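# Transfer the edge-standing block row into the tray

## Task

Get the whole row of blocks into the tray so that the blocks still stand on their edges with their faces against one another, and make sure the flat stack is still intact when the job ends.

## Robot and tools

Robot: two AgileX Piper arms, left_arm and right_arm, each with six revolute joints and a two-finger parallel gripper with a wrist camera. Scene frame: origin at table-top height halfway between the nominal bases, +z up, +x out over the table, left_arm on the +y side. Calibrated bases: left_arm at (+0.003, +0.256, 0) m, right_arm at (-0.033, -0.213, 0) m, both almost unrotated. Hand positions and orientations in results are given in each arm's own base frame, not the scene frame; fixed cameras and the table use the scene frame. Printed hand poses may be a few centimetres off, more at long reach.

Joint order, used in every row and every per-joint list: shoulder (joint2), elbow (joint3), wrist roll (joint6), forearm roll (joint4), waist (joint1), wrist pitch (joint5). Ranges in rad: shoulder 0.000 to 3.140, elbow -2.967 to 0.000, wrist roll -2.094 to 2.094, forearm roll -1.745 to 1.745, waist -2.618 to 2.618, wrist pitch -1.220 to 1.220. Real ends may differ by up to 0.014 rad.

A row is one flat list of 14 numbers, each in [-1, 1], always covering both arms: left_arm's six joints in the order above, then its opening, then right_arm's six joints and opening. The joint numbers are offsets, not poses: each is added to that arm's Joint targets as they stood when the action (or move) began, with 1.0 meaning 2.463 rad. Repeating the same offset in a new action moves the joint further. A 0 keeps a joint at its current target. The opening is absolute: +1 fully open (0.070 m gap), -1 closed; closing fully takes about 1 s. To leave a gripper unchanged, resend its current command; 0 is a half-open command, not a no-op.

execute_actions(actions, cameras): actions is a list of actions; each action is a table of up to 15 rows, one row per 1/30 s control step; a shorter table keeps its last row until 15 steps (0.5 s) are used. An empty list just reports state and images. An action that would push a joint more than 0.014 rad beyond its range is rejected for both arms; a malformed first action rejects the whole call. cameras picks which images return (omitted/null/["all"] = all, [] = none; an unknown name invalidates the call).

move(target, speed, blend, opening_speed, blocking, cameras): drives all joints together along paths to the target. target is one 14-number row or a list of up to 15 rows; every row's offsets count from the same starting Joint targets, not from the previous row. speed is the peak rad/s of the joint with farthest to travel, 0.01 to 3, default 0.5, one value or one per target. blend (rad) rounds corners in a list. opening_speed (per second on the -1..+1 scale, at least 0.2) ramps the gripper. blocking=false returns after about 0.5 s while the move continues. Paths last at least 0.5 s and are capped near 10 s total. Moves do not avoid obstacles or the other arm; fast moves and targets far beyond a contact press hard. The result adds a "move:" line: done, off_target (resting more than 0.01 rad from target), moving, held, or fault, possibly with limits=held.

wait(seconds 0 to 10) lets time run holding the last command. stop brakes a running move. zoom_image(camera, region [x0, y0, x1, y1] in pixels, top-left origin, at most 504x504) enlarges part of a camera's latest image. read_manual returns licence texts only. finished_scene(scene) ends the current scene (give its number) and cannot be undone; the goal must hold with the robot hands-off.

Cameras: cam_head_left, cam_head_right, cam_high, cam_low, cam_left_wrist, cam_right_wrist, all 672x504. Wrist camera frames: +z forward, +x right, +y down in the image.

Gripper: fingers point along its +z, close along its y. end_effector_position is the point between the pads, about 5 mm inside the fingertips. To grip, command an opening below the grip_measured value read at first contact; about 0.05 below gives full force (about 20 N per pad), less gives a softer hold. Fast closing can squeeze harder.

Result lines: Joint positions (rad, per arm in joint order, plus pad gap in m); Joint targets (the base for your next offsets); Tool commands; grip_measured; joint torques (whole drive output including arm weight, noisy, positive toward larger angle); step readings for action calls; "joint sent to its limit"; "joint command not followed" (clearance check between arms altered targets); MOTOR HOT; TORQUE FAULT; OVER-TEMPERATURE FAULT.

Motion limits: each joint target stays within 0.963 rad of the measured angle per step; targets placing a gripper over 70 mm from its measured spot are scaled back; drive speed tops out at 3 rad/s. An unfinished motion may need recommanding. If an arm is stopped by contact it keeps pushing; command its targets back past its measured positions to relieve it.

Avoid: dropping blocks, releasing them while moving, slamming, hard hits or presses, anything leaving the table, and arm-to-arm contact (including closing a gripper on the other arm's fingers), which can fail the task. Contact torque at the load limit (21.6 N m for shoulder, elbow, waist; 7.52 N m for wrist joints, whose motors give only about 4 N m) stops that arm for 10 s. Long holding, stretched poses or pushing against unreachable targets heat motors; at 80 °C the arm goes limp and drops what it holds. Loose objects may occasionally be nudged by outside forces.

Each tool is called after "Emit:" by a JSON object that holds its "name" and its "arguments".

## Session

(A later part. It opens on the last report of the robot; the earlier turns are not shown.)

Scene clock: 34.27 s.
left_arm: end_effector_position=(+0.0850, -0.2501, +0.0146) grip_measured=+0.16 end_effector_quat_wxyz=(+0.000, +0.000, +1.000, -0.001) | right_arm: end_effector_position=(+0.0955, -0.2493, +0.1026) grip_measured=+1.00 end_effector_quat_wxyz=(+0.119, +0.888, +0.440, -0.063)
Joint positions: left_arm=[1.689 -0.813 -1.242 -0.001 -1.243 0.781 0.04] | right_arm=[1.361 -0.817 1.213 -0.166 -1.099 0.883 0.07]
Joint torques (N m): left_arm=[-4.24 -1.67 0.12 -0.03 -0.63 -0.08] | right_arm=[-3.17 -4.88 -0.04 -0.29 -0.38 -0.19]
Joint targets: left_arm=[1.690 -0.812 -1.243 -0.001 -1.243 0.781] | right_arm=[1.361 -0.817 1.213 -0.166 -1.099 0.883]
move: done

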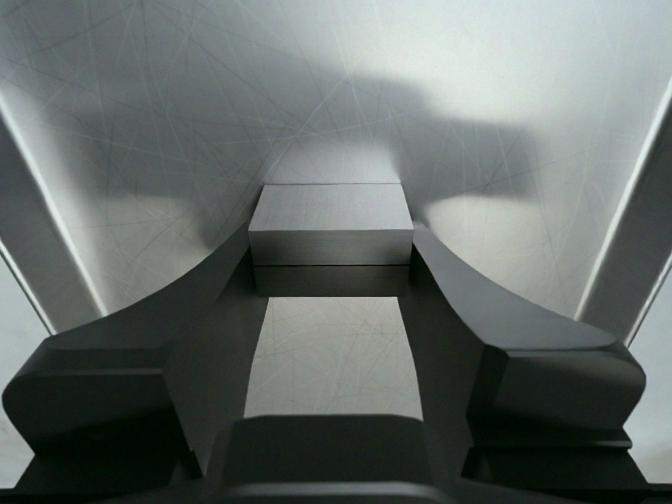

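Emit:
{"name": "move", "arguments": {"target": [0,0,0,0,0,0,0.4,0,0,0,0,0,0,1], "opening_speed": 0.6, "cameras": ["cam_left_wrist"]}}

Emit:
{"name": "move", "arguments": {"target": [[-0.0365,-0.0337,0,0,0,0.0697,0.4,0,0,0,0,0,0,1],[-0.0598,-0.0695,0,0,0,0.1288,0.4,0,0,0,0,0,0,1],[-0.0450,-0.0689,0.7419,0,0.7844,0.1135,1,0,0,0,0,0,0,1]], "speed": [0.25,0.5,0.9], "blend": 0.03}}

Scene clock: 41.70 s.
left_arm: end_effector_position=(+0.0850, -0.2501, +0.0146) grip_measured=+0.40 end_effector_quat_wxyz=(+0.000, +0.000, +1.000, -0.001) | right_arm: end_effector_position=(+0.0955, -0.2493, +0.1026) grip_measured=+1.00 end_effector_quat_wxyz=(+0.119, +0.888, +0.440, -0.063)
Joint positions: left_arm=[1.689 -0.813 -1.242 -0.001 -1.243 0.781 0.049] | right_arm=[1.361 -0.817 1.213 -0.166 -1.099 0.883 0.07]
Joint torques (N m): left_arm=[-4.36 -1.96 0.12 -0.09 -0.63 0.09] | right_arm=[-3.46 -5.11 -0.02 -0.3 -0.25 -0.14]
Joint targets: left_arm=[1.690 -0.812 -1.243 -0.001 -1.243 0.781] | right_arm=[1.361 -0.817 1.213 -0.166 -1.099 0.883]
move: done

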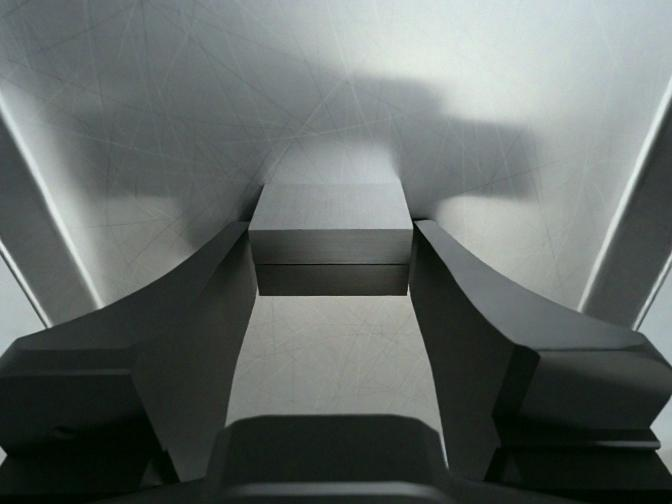

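Scene clock: 45.90 s.
left_arm: end_effector_position=(+0.2089, +0.1720, +0.0804) grip_measured=+1.00 end_effector_quat_wxyz=(+0.001, -0.053, +0.999, +0.000) | right_arm: end_effector_position=(+0.0955, -0.2493, +0.1026) grip_measured=+1.00 end_effector_quat_wxyz=(+0.119, +0.888, +0.440, -0.063)
Joint positions: left_arm=[1.578 -0.982 0.584 -0.001 0.689 1.061 0.07] | right_arm=[1.361 -0.817 1.213 -0.166 -1.099 0.883 0.07]
Joint torques (N m): left_arm=[-3.68 -1.94 0 -0.19 -0.33 -0.13] | right_arm=[-3.26 -5.06 -0.01 -0.28 -0.22 -0.14]
Joint targets: left_arm=[1.579 -0.982 0.584 -0.001 0.689 1.060] | right_arm=[1.361 -0.817 1.213 -0.166 -1.099 0.883]
move: done

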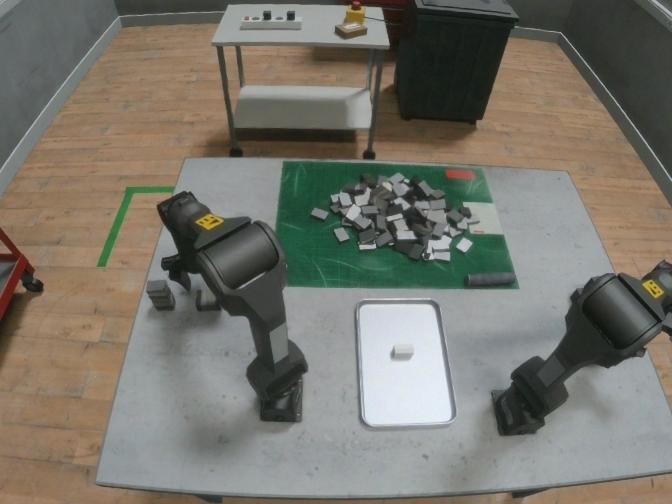

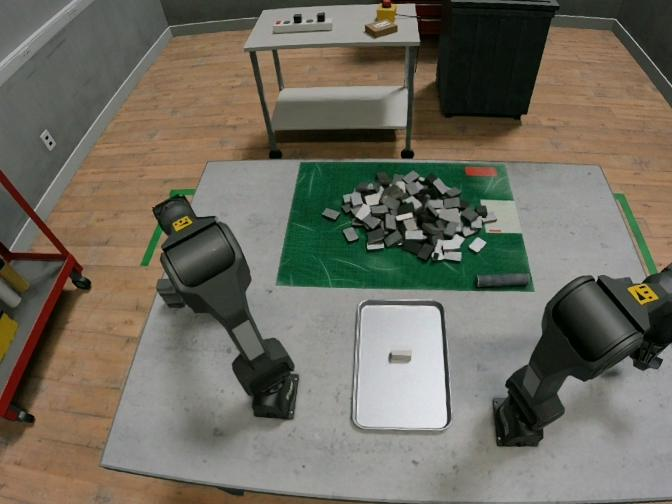

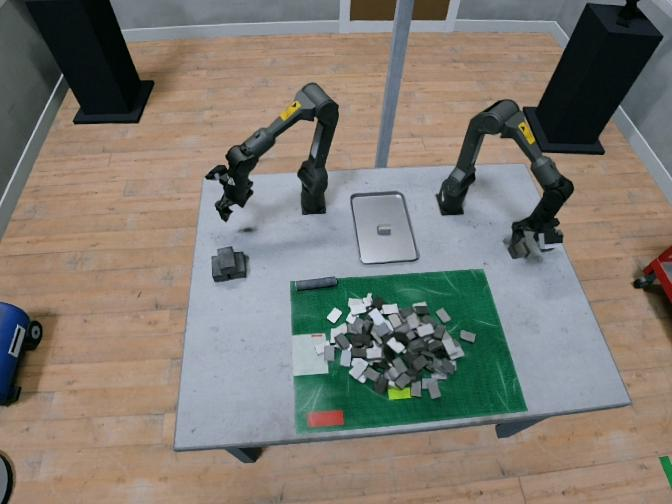

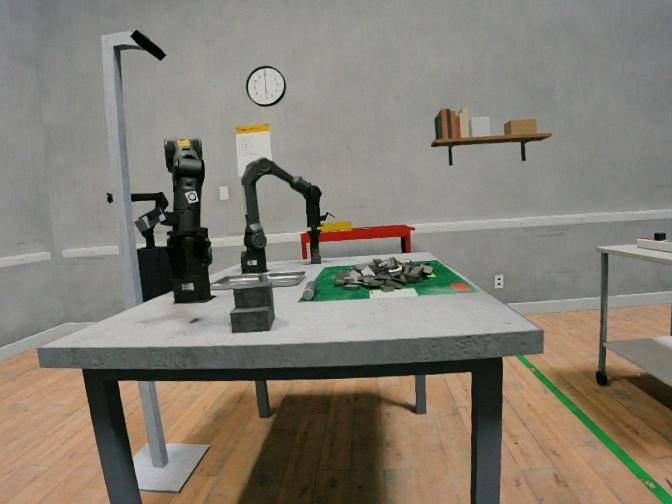

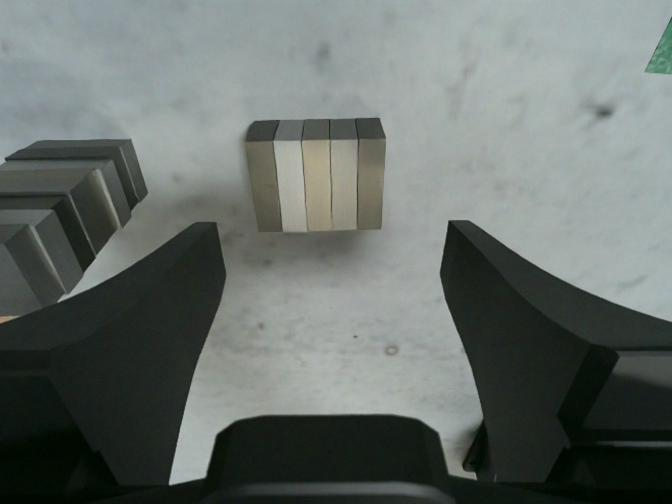

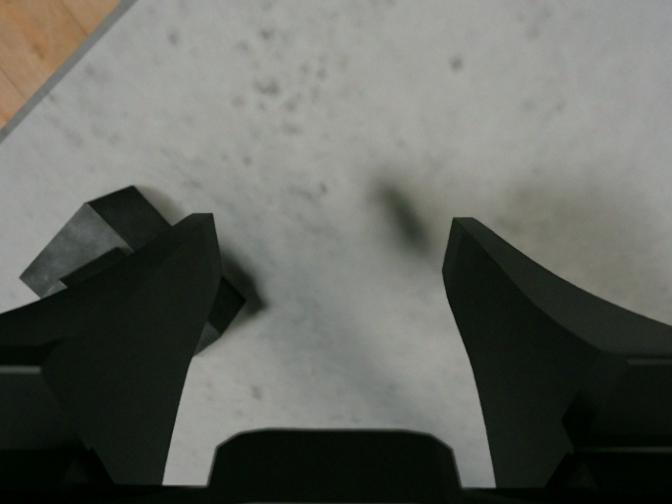

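Emit:
{"name": "move", "arguments": {"target": [0.0275,0.0305,0.0099,0,0.0099,-0.0577,1,0,0,0,0,0,0,1], "speed": 0.4, "cameras": ["cam_left_wrist"]}}

Scene clock: 48.17 s.
left_arm: end_effector_position=(+0.2058, +0.1780, +0.0445) grip_measured=+1.00 end_effector_quat_wxyz=(+0.000, -0.053, +0.999, -0.001) | right_arm: end_effector_position=(+0.0955, -0.2493, +0.1026) grip_measured=+1.00 end_effector_quat_wxyz=(+0.119, +0.888, +0.440, -0.063)
Joint positions: left_arm=[1.648 -0.906 0.608 -0.001 0.714 0.917 0.07] | right_arm=[1.361 -0.817 1.213 -0.166 -1.099 0.883 0.07]
Joint torques (N m): left_arm=[-4.81 -2.49 0 -0.14 -0.27 0.22] | right_arm=[-3.09 -5.06 0.01 -0.3 -0.19 -0.15]
Joint targets: left_arm=[1.647 -0.907 0.609 -0.001 0.714 0.918] | right_arm=[1.361 -0.817 1.213 -0.166 -1.099 0.883]
move: done

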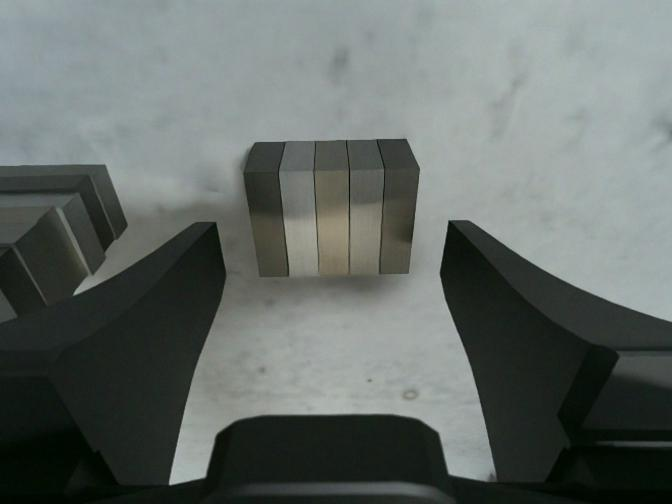

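Emit:
{"name": "move", "arguments": {"target": [0.0264,0.0278,-0.0069,0,0.0014,-0.0541,1,0,0,0,0,0,0,1], "speed": 0.25, "cameras": ["cam_left_wrist"]}}

Scene clock: 50.27 s.
left_arm: end_effector_position=(+0.2039, +0.1774, +0.0131) grip_measured=+1.00 end_effector_quat_wxyz=(+0.000, -0.062, +0.998, -0.001) | right_arm: end_effector_position=(+0.0955, -0.2493, +0.1026) grip_measured=+1.00 end_effector_quat_wxyz=(+0.119, +0.888, +0.440, -0.063)
Joint positions: left_arm=[1.712 -0.838 0.592 -0.001 0.717 0.784 0.07] | right_arm=[1.361 -0.817 1.213 -0.166 -1.099 0.883 0.07]
Joint torques (N m): left_arm=[-5.03 -2.07 -0.04 -0.06 0 0.21] | right_arm=[-3.44 -5.09 -0.01 -0.31 -0.16 -0.17]
Joint targets: left_arm=[1.712 -0.839 0.592 -0.001 0.717 0.785] | right_arm=[1.361 -0.817 1.213 -0.166 -1.099 0.883]
move: done

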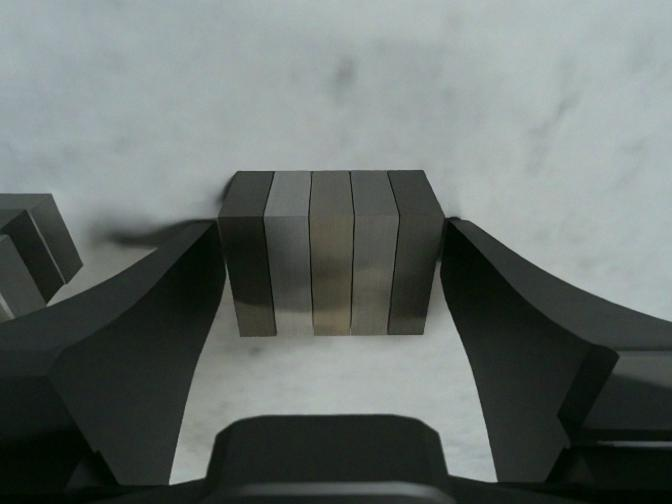

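Emit:
{"name": "move", "arguments": {"target": [0,0,0,0,0,0,0.2,0,0,0,0,0,0,1], "opening_speed": 0.6, "cameras": ["cam_left_wrist"]}}

Scene clock: 52.03 s.
left_arm: end_effector_position=(+0.2042, +0.1777, +0.0135) grip_measured=+0.50 end_effector_quat_wxyz=(+0.000, -0.062, +0.998, +0.000) | right_arm: end_effector_position=(+0.0955, -0.2493, +0.1026) grip_measured=+1.00 end_effector_quat_wxyz=(+0.119, +0.888, +0.440, -0.063)
Joint positions: left_arm=[1.712 -0.839 0.592 -0.001 0.717 0.784 0.052] | right_arm=[1.361 -0.817 1.213 -0.166 -1.099 0.883 0.07]
Joint torques (N m): left_arm=[-4.92 -2.23 0.09 -0.12 -0.04 0.17] | right_arm=[-3.2 -5.09 0 -0.29 -0.37 -0.1]
Joint targets: left_arm=[1.712 -0.839 0.592 -0.001 0.717 0.785] | right_arm=[1.361 -0.817 1.213 -0.166 -1.099 0.883]
move: done

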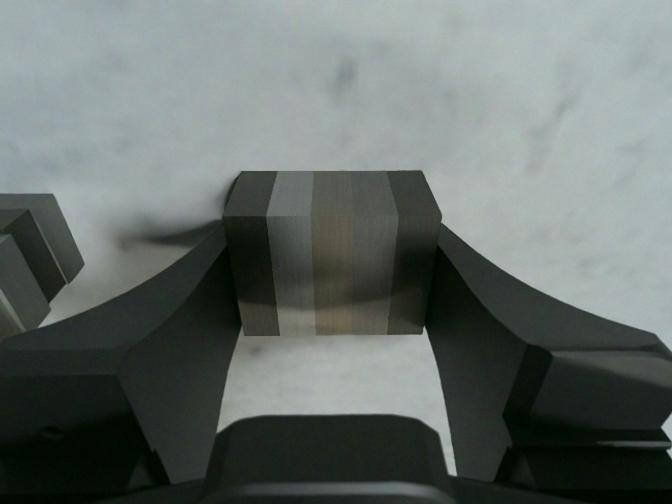

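Emit:
{"name": "move", "arguments": {"target": [[-0.0199,-0.0157,0,0,0,0.0356,0.2,0,0,0,0,0,0,1],[-0.0648,-0.0803,0,0,0,0.1450,0.2,0,0,0,0,0,0,1]], "speed": [0.12,0.4], "blend": 0.02, "cameras": ["cam_left_wrist","cam_high"]}}

Scene clock: 55.60 s.
left_arm: end_effector_position=(+0.2044, +0.1778, +0.1009) grip_measured=+0.50 end_effector_quat_wxyz=(+0.001, -0.062, +0.998, +0.001) | right_arm: end_effector_position=(+0.0955, -0.2493, +0.1026) grip_measured=+1.00 end_effector_quat_wxyz=(+0.119, +0.888, +0.440, -0.063)
Joint positions: left_arm=[1.551 -1.038 0.592 -0.001 0.717 1.142 0.052] | right_arm=[1.361 -0.817 1.213 -0.166 -1.099 0.883 0.07]
Joint torques (N m): left_arm=[-4.65 -2.56 -0.05 -0.07 -0.45 -0.13] | right_arm=[-3.36 -5.18 0.02 -0.28 -0.1 -0.15]
Joint targets: left_arm=[1.552 -1.036 0.592 -0.001 0.717 1.142] | right_arm=[1.361 -0.817 1.213 -0.166 -1.099 0.883]
move: done
Images, in order (width x height): cam_high 672x504, cam_left_wrist 672x504.

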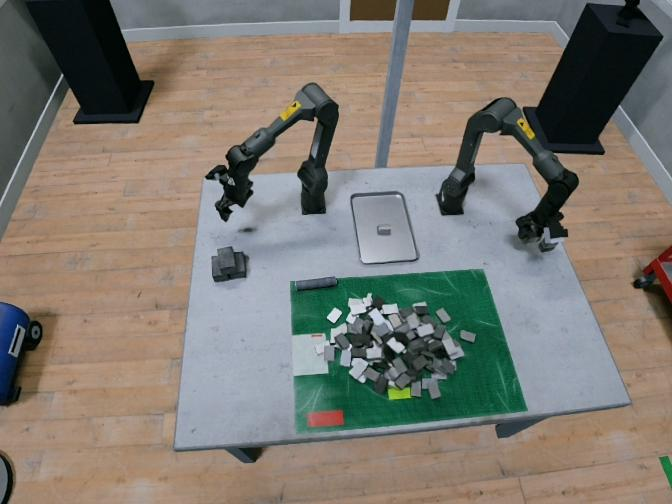

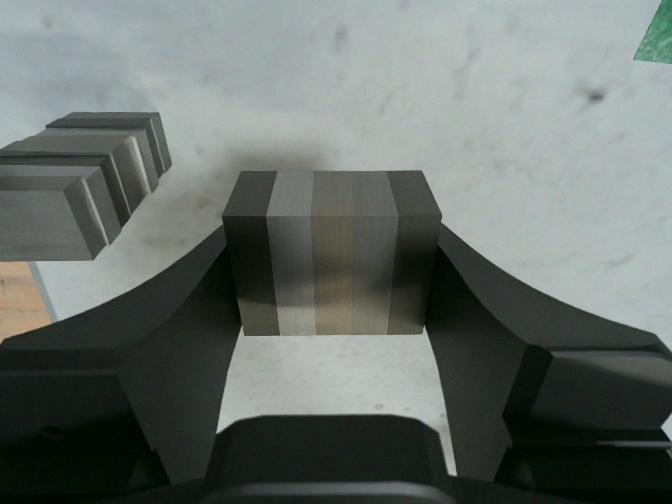

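Emit:
{"name": "move", "arguments": {"target": [0.0305,-0.0190,-0.0352,0,-0.7237,-0.0115,0.2,0,0,0,0,0,0,1], "speed": 0.7}}

Scene clock: 59.37 s.
left_arm: end_effector_position=(+0.1397, -0.2529, +0.0902) grip_measured=+0.50 end_effector_quat_wxyz=(+0.000, +0.707, +0.707, +0.000) | right_arm: end_effector_position=(+0.0955, -0.2493, +0.1026) grip_measured=+1.00 end_effector_quat_wxyz=(+0.119, +0.888, +0.440, -0.063)
Joint positions: left_arm=[1.627 -1.083 0.505 -0.001 -1.066 1.114 0.052] | right_arm=[1.361 -0.817 1.213 -0.166 -1.099 0.883 0.07]
Joint torques (N m): left_arm=[-5.15 -3.35 -0.13 -0.09 0.05 -0.13] | right_arm=[-3.46 -5 0 -0.34 -0.35 -0.17]
Joint targets: left_arm=[1.627 -1.083 0.505 -0.001 -1.065 1.114] | right_arm=[1.361 -0.817 1.213 -0.166 -1.099 0.883]
move: done

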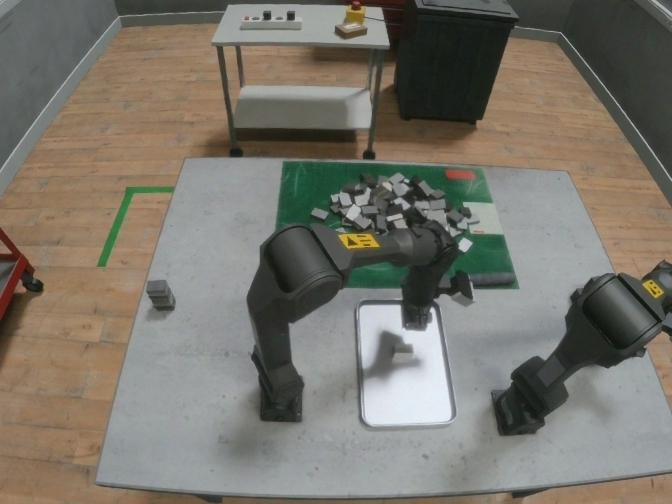

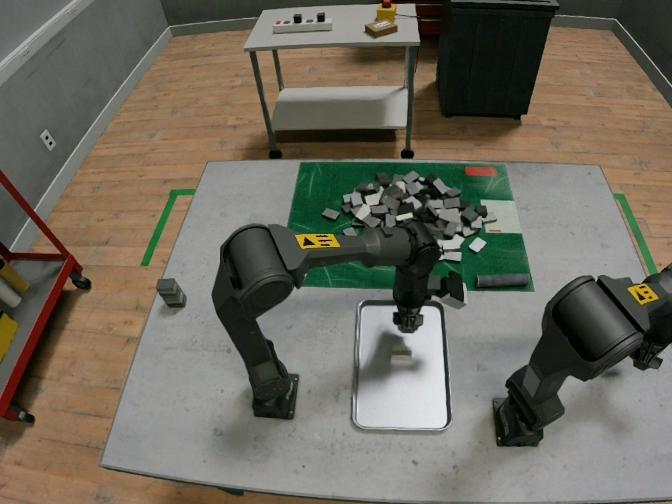

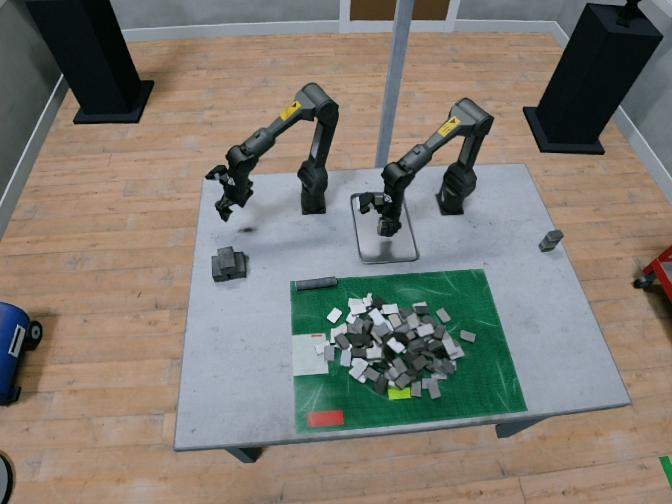

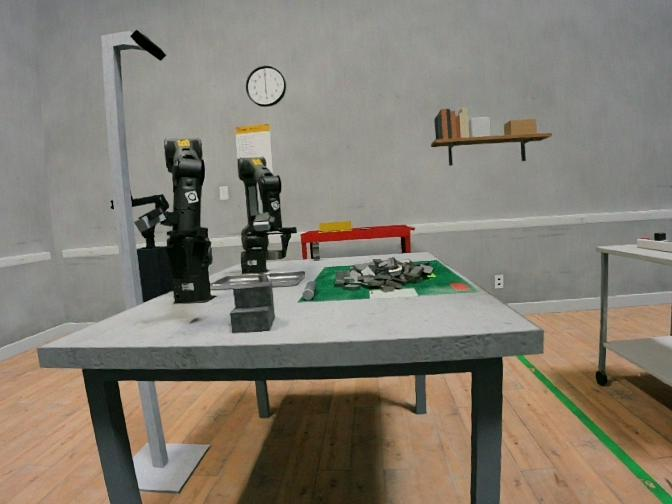

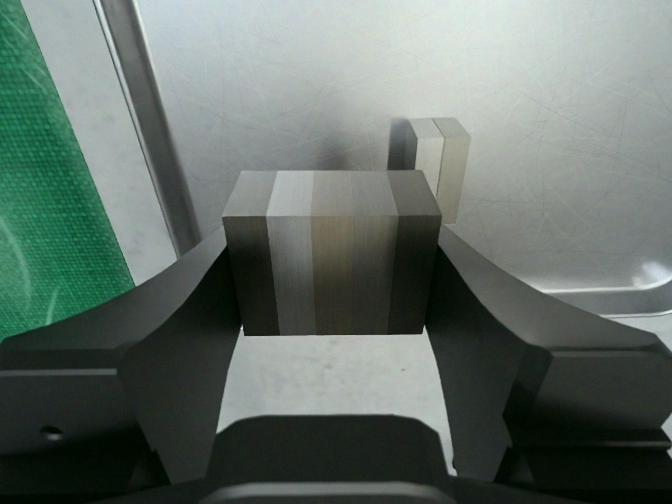

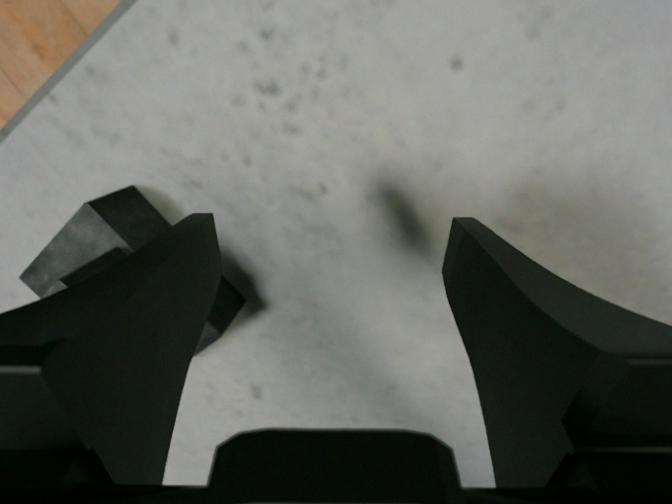

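Emit:
{"name": "move", "arguments": {"target": [[0.0317,0.0309,0.0122,0,0.0119,-0.0626,0.2,0,0,0,0,0,0,1],[0.0594,0.0570,0.0122,0,0.0119,-0.1164,0.2,0,0,0,0,0,0,1]], "speed": [0.3,0.15], "blend": 0.02, "cameras": ["cam_left_wrist","cam_high"]}}

Emit:
{"name": "zoom_image", "arguments": {"camera": "cam_left_wrist", "region": [210, 100, 490, 260]}}

Scene clock: 62.63 s.
left_arm: end_effector_position=(+0.1498, -0.2531, +0.0162) grip_measured=+0.50 end_effector_quat_wxyz=(+0.000, +0.707, +0.707, +0.000) | right_arm: end_effector_position=(+0.0955, -0.2493, +0.1026) grip_measured=+1.00 end_effector_quat_wxyz=(+0.119, +0.888, +0.440, -0.063)
Joint positions: left_arm=[1.774 -0.942 0.535 -0.001 -1.036 0.826 0.052] | right_arm=[1.361 -0.817 1.213 -0.166 -1.099 0.883 0.07]
Joint torques (N m): left_arm=[-6.3 -2.49 -0.03 -0.05 -0.49 0.21] | right_arm=[-3.37 -4.89 0 -0.29 -0.33 -0.14]
Joint targets: left_arm=[1.773 -0.943 0.535 -0.001 -1.036 0.827] | right_arm=[1.361 -0.817 1.213 -0.166 -1.099 0.883]
move: done
Images, in order (width x height): cam_high 672x504, cam_left_wrist 672x504.

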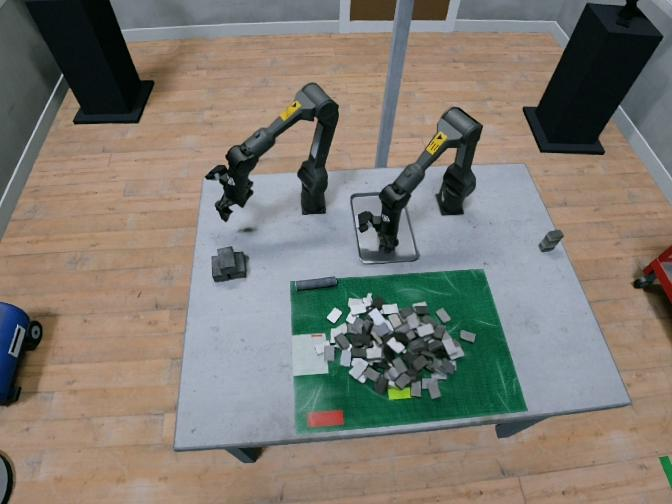

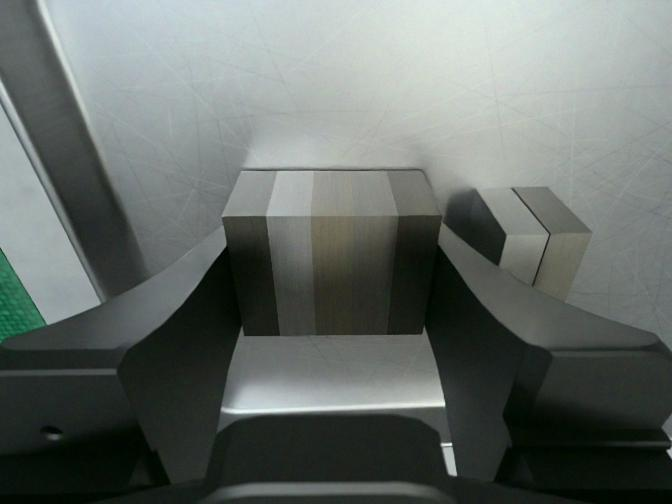

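Scaled by 1.800.

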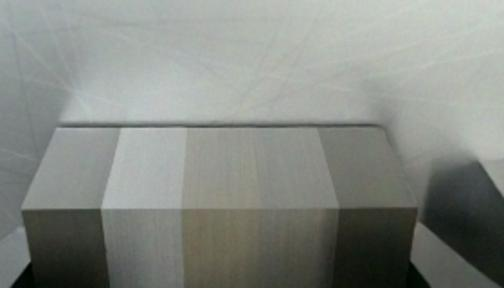

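Emit:
{"name": "move", "arguments": {"target": [[-0.0067,0.0095,0.0048,0,0.0048,-0.0025,0.2,0,0,0,0,0,0,1],[-0.0052,0.0106,0.0048,0,0.0048,-0.0051,0.2,0,0,0,0,0,0,1]], "speed": [0.08,0.04], "cameras": ["cam_left_wrist"]}}

Emit:
{"name": "zoom_image", "arguments": {"camera": "cam_left_wrist", "region": [210, 100, 490, 260]}}

Scene clock: 64.47 s.
left_arm: end_effector_position=(+0.1500, -0.2468, +0.0154) grip_measured=+0.50 end_effector_quat_wxyz=(+0.001, +0.707, +0.707, +0.000) | right_arm: end_effector_position=(+0.0955, -0.2493, +0.1026) grip_measured=+1.00 end_effector_quat_wxyz=(+0.119, +0.888, +0.440, -0.063)
Joint positions: left_arm=[1.76 -0.917 0.547 -0.001 -1.024 0.814 0.052] | right_arm=[1.361 -0.817 1.213 -0.166 -1.099 0.883 0.07]
Joint torques (N m): left_arm=[-5.36 -2.05 0.01 -0.16 -0.08 0.04] | right_arm=[-3.31 -5.17 0.02 -0.32 -0.2 -0.16]
Joint targets: left_arm=[1.761 -0.917 0.547 -0.001 -1.024 0.815] | right_arm=[1.361 -0.817 1.213 -0.166 -1.099 0.883]
move: done

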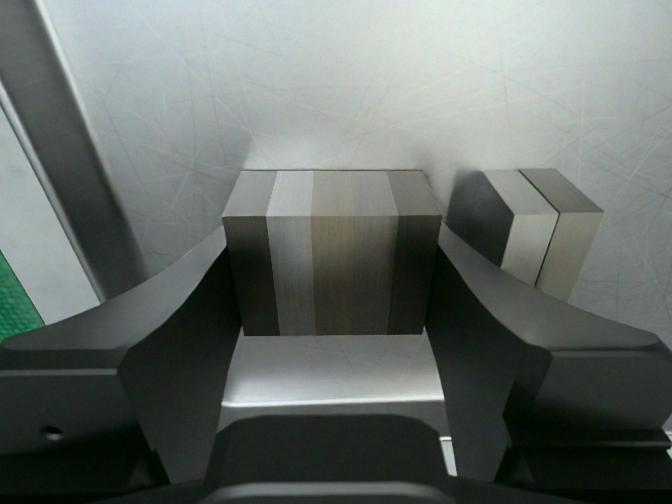

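Scaled by 1.800.

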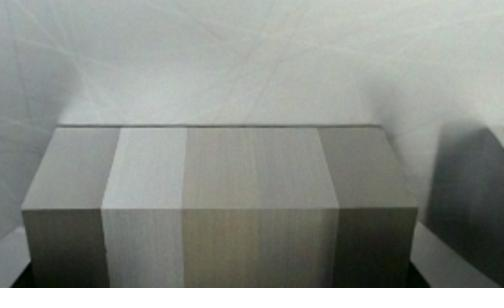

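Emit:
{"name": "move", "arguments": {"target": [0.0004,0.0003,0,0,0,-0.0007,0.2,0,0,0,0,0,0,1], "speed": 0.05, "cameras": []}}

Emit:
{"name": "move", "arguments": {"target": [0,0,0,0,0,0,0.65,0,0,0,0,0,0,1], "opening_speed": 0.4, "cameras": ["cam_left_wrist"]}}

Scene clock: 65.63 s.
left_arm: end_effector_position=(+0.1499, -0.2466, +0.0150) grip_measured=+0.50 end_effector_quat_wxyz=(+0.000, +0.707, +0.707, +0.000) | right_arm: end_effector_position=(+0.0955, -0.2493, +0.1026) grip_measured=+1.00 end_effector_quat_wxyz=(+0.119, +0.888, +0.440, -0.063)
Joint positions: left_arm=[1.761 -0.916 0.547 -0.001 -1.024 0.813 0.052] | right_arm=[1.361 -0.817 1.213 -0.166 -1.099 0.883 0.07]
Joint torques (N m): left_arm=[-5.31 -2.06 -0.13 -0.18 0.01 -0.13] | right_arm=[-3.33 -5.17 0 -0.34 -0.22 -0.2]
Joint targets: left_arm=[1.762 -0.916 0.547 -0.001 -1.024 0.813] | right_arm=[1.361 -0.817 1.213 -0.166 -1.099 0.883]
move: done

Scene clock: 66.97 s.
left_arm: end_effector_position=(+0.1499, -0.2466, +0.0150) grip_measured=+0.65 end_effector_quat_wxyz=(+0.000, +0.707, +0.707, +0.000) | right_arm: end_effector_position=(+0.0955, -0.2493, +0.1026) grip_measured=+1.00 end_effector_quat_wxyz=(+0.119, +0.888, +0.440, -0.063)
Joint positions: left_arm=[1.761 -0.916 0.547 -0.001 -1.024 0.813 0.058] | right_arm=[1.361 -0.817 1.213 -0.166 -1.099 0.883 0.07]
Joint torques (N m): left_arm=[-5.05 -2.05 -0.11 -0.14 0.02 -0.09] | right_arm=[-3.47 -5.29 0 -0.31 -0.08 -0.17]
Joint targets: left_arm=[1.762 -0.916 0.547 -0.001 -1.024 0.813] | right_arm=[1.361 -0.817 1.213 -0.166 -1.099 0.883]
move: done

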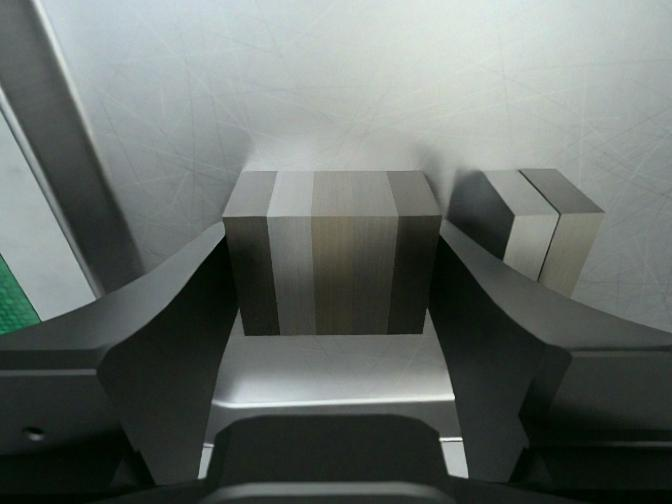

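Emit:
{"name": "move", "arguments": {"target": [[-0.0300,-0.0275,0,0,0,0.0571,0.65,0,0,0,0,0,0,1],[-0.0528,-0.0613,0,0,0,0.1137,0.65,0,0,0,0,0,0,1],[-0.0890,-0.0272,-0.7268,0,-0.0889,0.1158,0.5,0,0,0,0,0,0,1]], "speed": [0.2,0.4,0.8], "blend": 0.03}}

Scene clock: 72.13 s.
left_arm: end_effector_position=(+0.0850, -0.2501, +0.0901) grip_measured=+0.50 end_effector_quat_wxyz=(+0.000, +0.000, +1.000, -0.001) | right_arm: end_effector_position=(+0.0955, -0.2493, +0.1026) grip_measured=+1.00 end_effector_quat_wxyz=(+0.119, +0.888, +0.440, -0.063)
Joint positions: left_arm=[1.542 -0.983 -1.243 -0.001 -1.243 1.097 0.053] | right_arm=[1.361 -0.817 1.213 -0.166 -1.099 0.883 0.07]
Joint torques (N m): left_arm=[-4.24 -2 0 -0.08 -0.16 0.16] | right_arm=[-3.42 -5.01 -0.01 -0.33 -0.3 -0.18]
Joint targets: left_arm=[1.542 -0.983 -1.243 -0.001 -1.243 1.098] | right_arm=[1.361 -0.817 1.213 -0.166 -1.099 0.883]
move: done

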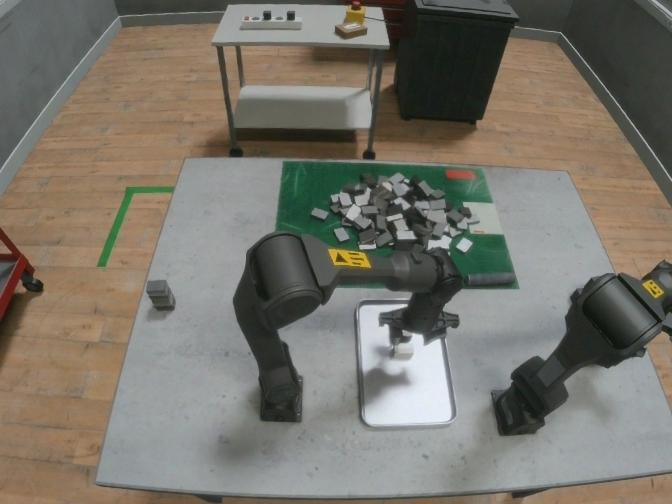

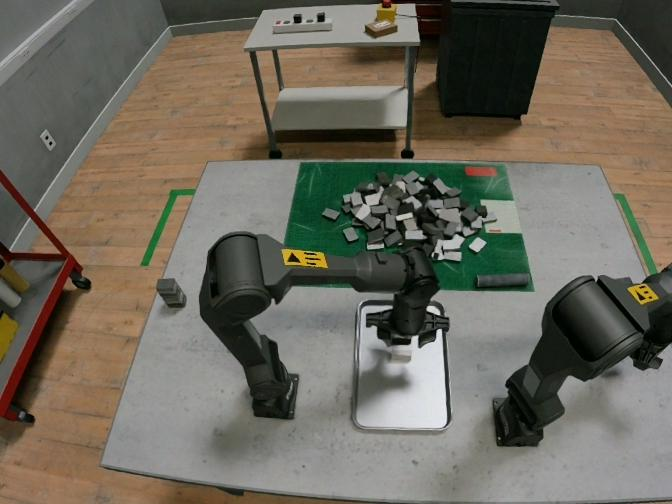

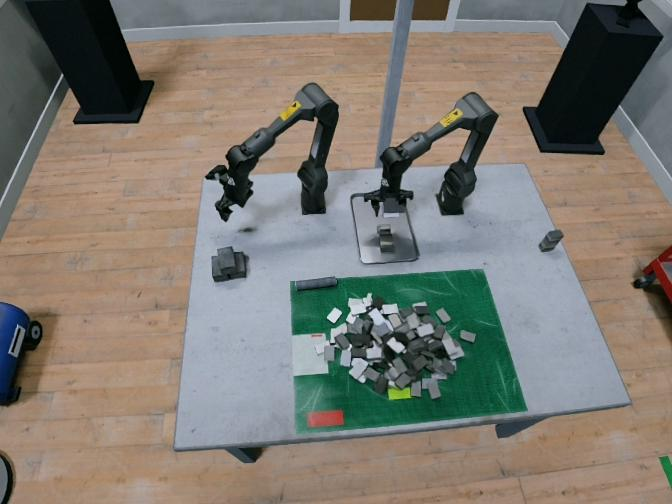

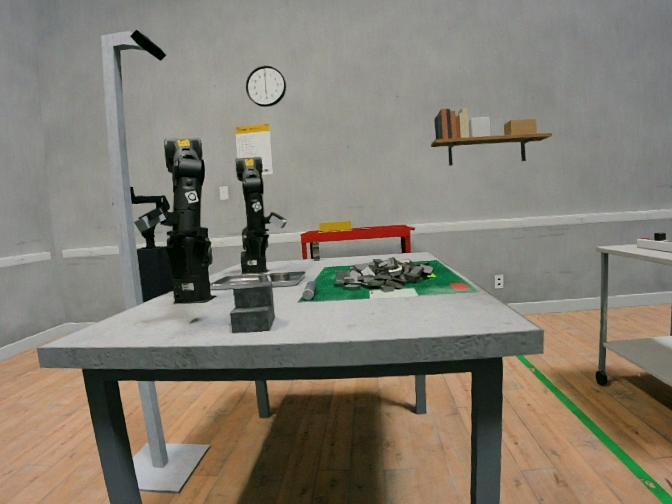

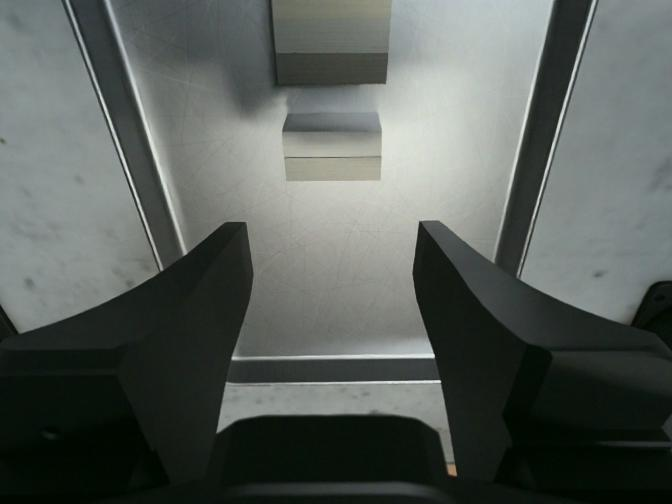

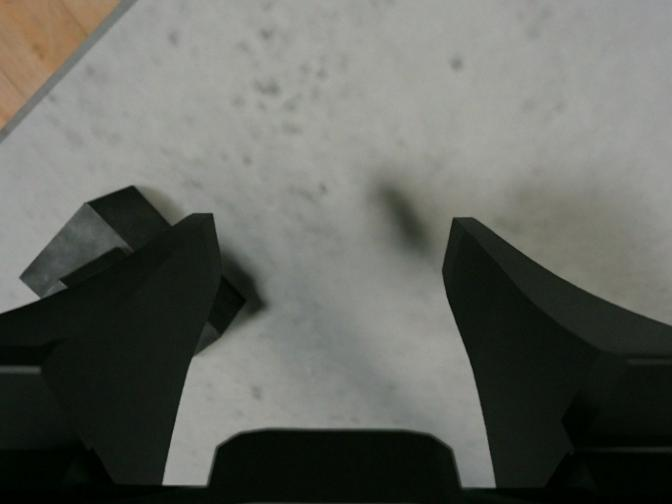

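Emit:
{"name": "move", "arguments": {"target": [[0.0235,0.0357,-0.0030,0,-0.0030,-0.0589,0.5,0,0,0,0,0,0,1],[0.0590,0.0697,-0.0030,0,-0.0030,-0.1283,0.5,0,0,0,0,0,0,1]], "speed": [0.4,0.25], "blend": 0.02, "cameras": ["cam_left_wrist"]}}

Scene clock: 74.47 s.
left_arm: end_effector_position=(+0.0828, -0.2496, +0.0142) grip_measured=+0.50 end_effector_quat_wxyz=(+0.000, +0.000, +1.000, +0.001) | right_arm: end_effector_position=(+0.0955, -0.2493, +0.1026) grip_measured=+1.00 end_effector_quat_wxyz=(+0.119, +0.888, +0.440, -0.063)
Joint positions: left_arm=[1.689 -0.81 -1.25 -0.001 -1.25 0.781 0.052] | right_arm=[1.361 -0.817 1.213 -0.166 -1.099 0.883 0.07]
Joint torques (N m): left_arm=[-4.89 -2.04 -0.07 -0.02 -0.66 0.23] | right_arm=[-3.29 -5.38 0 -0.34 -0.19 -0.16]
Joint targets: left_arm=[1.688 -0.811 -1.250 -0.001 -1.250 0.782] | right_arm=[1.361 -0.817 1.213 -0.166 -1.099 0.883]
move: done

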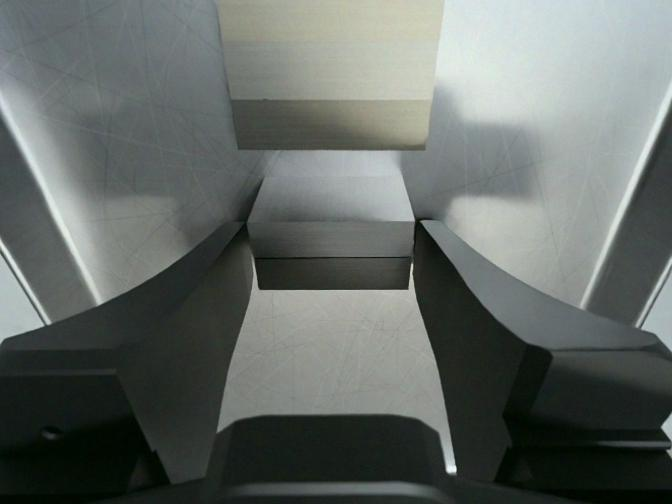

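Emit:
{"name": "move", "arguments": {"target": [0,0,0,0,0,0,0,0,0,0,0,0,0,1], "opening_speed": 0.6, "cameras": []}}

Emit:
{"name": "move", "arguments": {"target": [0.0062,-0.0094,0.0228,0,0.0228,0.0028,0,0,0,0,0,0,0,1], "speed": 0.04, "cameras": ["cam_left_wrist"]}}

Emit:
{"name": "zoom_image", "arguments": {"camera": "cam_left_wrist", "region": [210, 130, 460, 310]}}

Scene clock: 75.97 s.
left_arm: end_effector_position=(+0.0829, -0.2500, +0.0146) grip_measured=+0.16 end_effector_quat_wxyz=(+0.000, +0.000, +1.000, +0.000) | right_arm: end_effector_position=(+0.0955, -0.2493, +0.1026) grip_measured=+1.00 end_effector_quat_wxyz=(+0.119, +0.888, +0.440, -0.063)
Joint positions: left_arm=[1.688 -0.811 -1.25 -0.001 -1.25 0.781 0.04] | right_arm=[1.361 -0.817 1.213 -0.166 -1.099 0.883 0.07]
Joint torques (N m): left_arm=[-4.82 -2.24 0.02 0 -0.67 0.14] | right_arm=[-3.57 -5.21 0 -0.32 -0.22 -0.18]
Joint targets: left_arm=[1.688 -0.811 -1.250 -0.001 -1.250 0.782] | right_arm=[1.361 -0.817 1.213 -0.166 -1.099 0.883]
move: done

Scene clock: 77.60 s.
left_arm: end_effector_position=(+0.0988, -0.2501, +0.0151) grip_measured=+0.16 end_effector_quat_wxyz=(+0.000, +0.000, +1.000, +0.000) | right_arm: end_effector_position=(+0.0955, -0.2493, +0.1026) grip_measured=+1.00 end_effector_quat_wxyz=(+0.119, +0.888, +0.440, -0.063)
Joint positions: left_arm=[1.703 -0.834 -1.194 -0.001 -1.194 0.789 0.04] | right_arm=[1.361 -0.817 1.213 -0.166 -1.099 0.883 0.07]
Joint torques (N m): left_arm=[-4.35 -2.32 -0.01 -0.06 -0.26 0.22] | right_arm=[-3.31 -5.37 -0.01 -0.31 -0.1 -0.17]
Joint targets: left_arm=[1.703 -0.834 -1.194 -0.001 -1.194 0.789] | right_arm=[1.361 -0.817 1.213 -0.166 -1.099 0.883]
move: done

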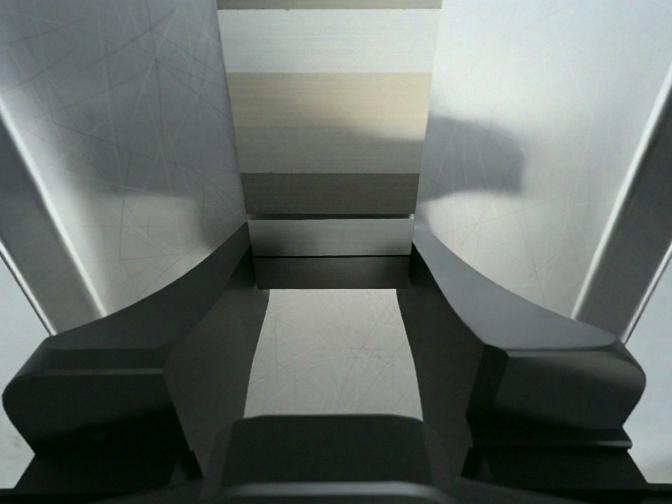

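Scaled by 2.016.

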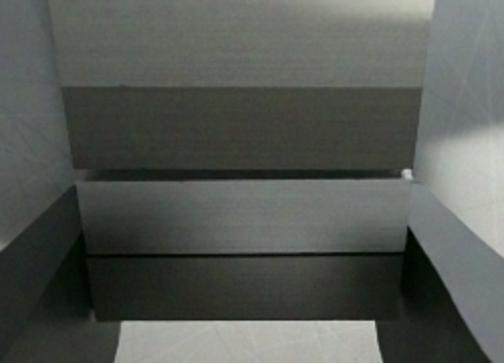

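Emit:
{"name": "move", "arguments": {"target": [0.0010,-0.0014,0.0036,0,0.0036,0.0003,0,0,0,0,0,0,0,1], "speed": 0.02, "cameras": ["cam_left_wrist"]}}

Emit:
{"name": "zoom_image", "arguments": {"camera": "cam_left_wrist", "region": [210, 130, 460, 310]}}

Scene clock: 78.97 s.
left_arm: end_effector_position=(+0.1012, -0.2501, +0.0151) grip_measured=+0.16 end_effector_quat_wxyz=(+0.000, +0.000, +1.000, +0.000) | right_arm: end_effector_position=(+0.0955, -0.2493, +0.1026) grip_measured=+1.00 end_effector_quat_wxyz=(+0.119, +0.888, +0.440, -0.063)
Joint positions: left_arm=[1.705 -0.838 -1.185 -0.001 -1.186 0.79 0.04] | right_arm=[1.361 -0.817 1.213 -0.166 -1.099 0.883 0.07]
Joint torques (N m): left_arm=[-4.27 -2.51 0.02 0.12 0.34 0.06] | right_arm=[-3.32 -5.15 0 -0.34 -0.22 -0.17]
Joint targets: left_arm=[1.705 -0.838 -1.185 -0.001 -1.185 0.790] | right_arm=[1.361 -0.817 1.213 -0.166 -1.099 0.883]
move: done

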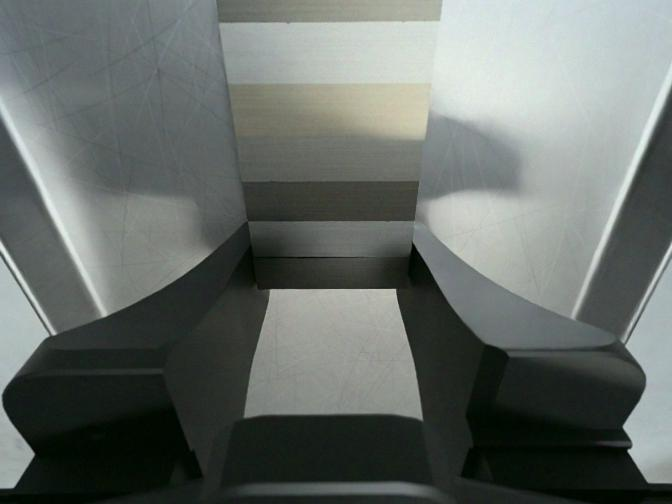

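Scaled by 2.016.

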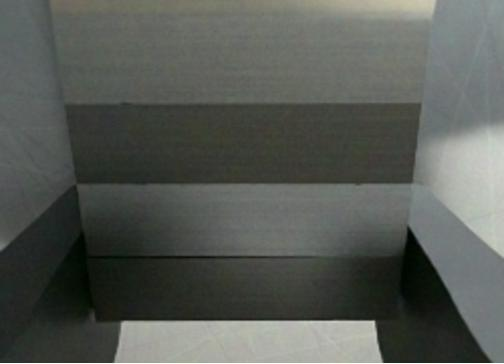

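Emit:
{"name": "move", "arguments": {"target": [0,0,0,0,0,0,0.4,0,0,0,0,0,0,1], "opening_speed": 0.5, "cameras": ["cam_left_wrist"]}}

Emit:
{"name": "zoom_image", "arguments": {"camera": "cam_left_wrist", "region": [190, 10, 490, 310]}}

Scene clock: 80.33 s.
left_arm: end_effector_position=(+0.1016, -0.2503, +0.0152) grip_measured=+0.40 end_effector_quat_wxyz=(+0.000, +0.000, +1.000, -0.001) | right_arm: end_effector_position=(+0.0955, -0.2493, +0.1026) grip_measured=+1.00 end_effector_quat_wxyz=(+0.119, +0.888, +0.440, -0.063)
Joint positions: left_arm=[1.705 -0.838 -1.185 0 -1.185 0.79 0.049] | right_arm=[1.361 -0.817 1.213 -0.166 -1.099 0.883 0.07]
Joint torques (N m): left_arm=[-4.44 -1.75 -0.11 -0.13 -0.63 0] | right_arm=[-3.41 -5.17 0 -0.32 -0.39 -0.16]
Joint targets: left_arm=[1.705 -0.838 -1.185 -0.001 -1.185 0.790] | right_arm=[1.361 -0.817 1.213 -0.166 -1.099 0.883]
move: done

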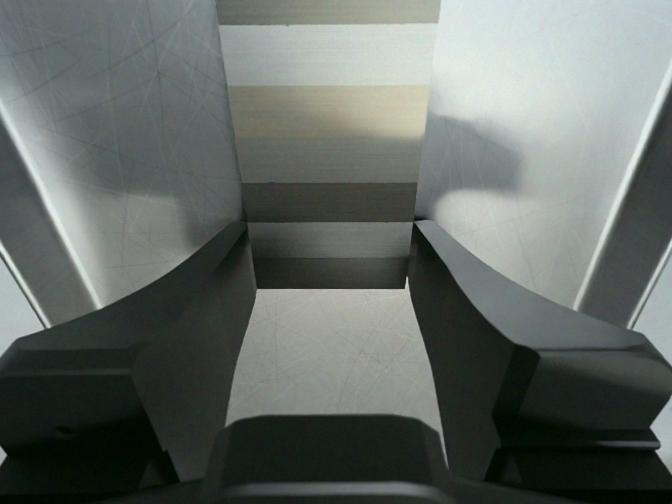

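Scaled by 1.680.

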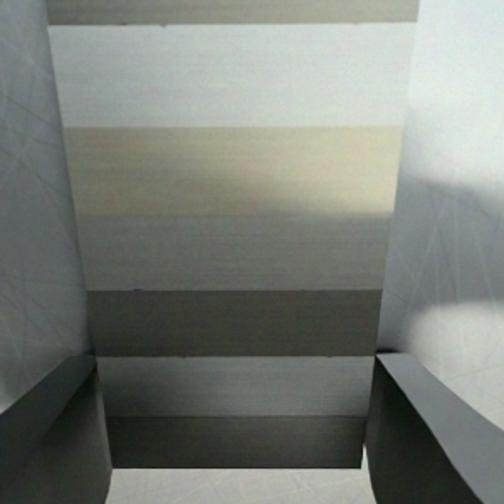

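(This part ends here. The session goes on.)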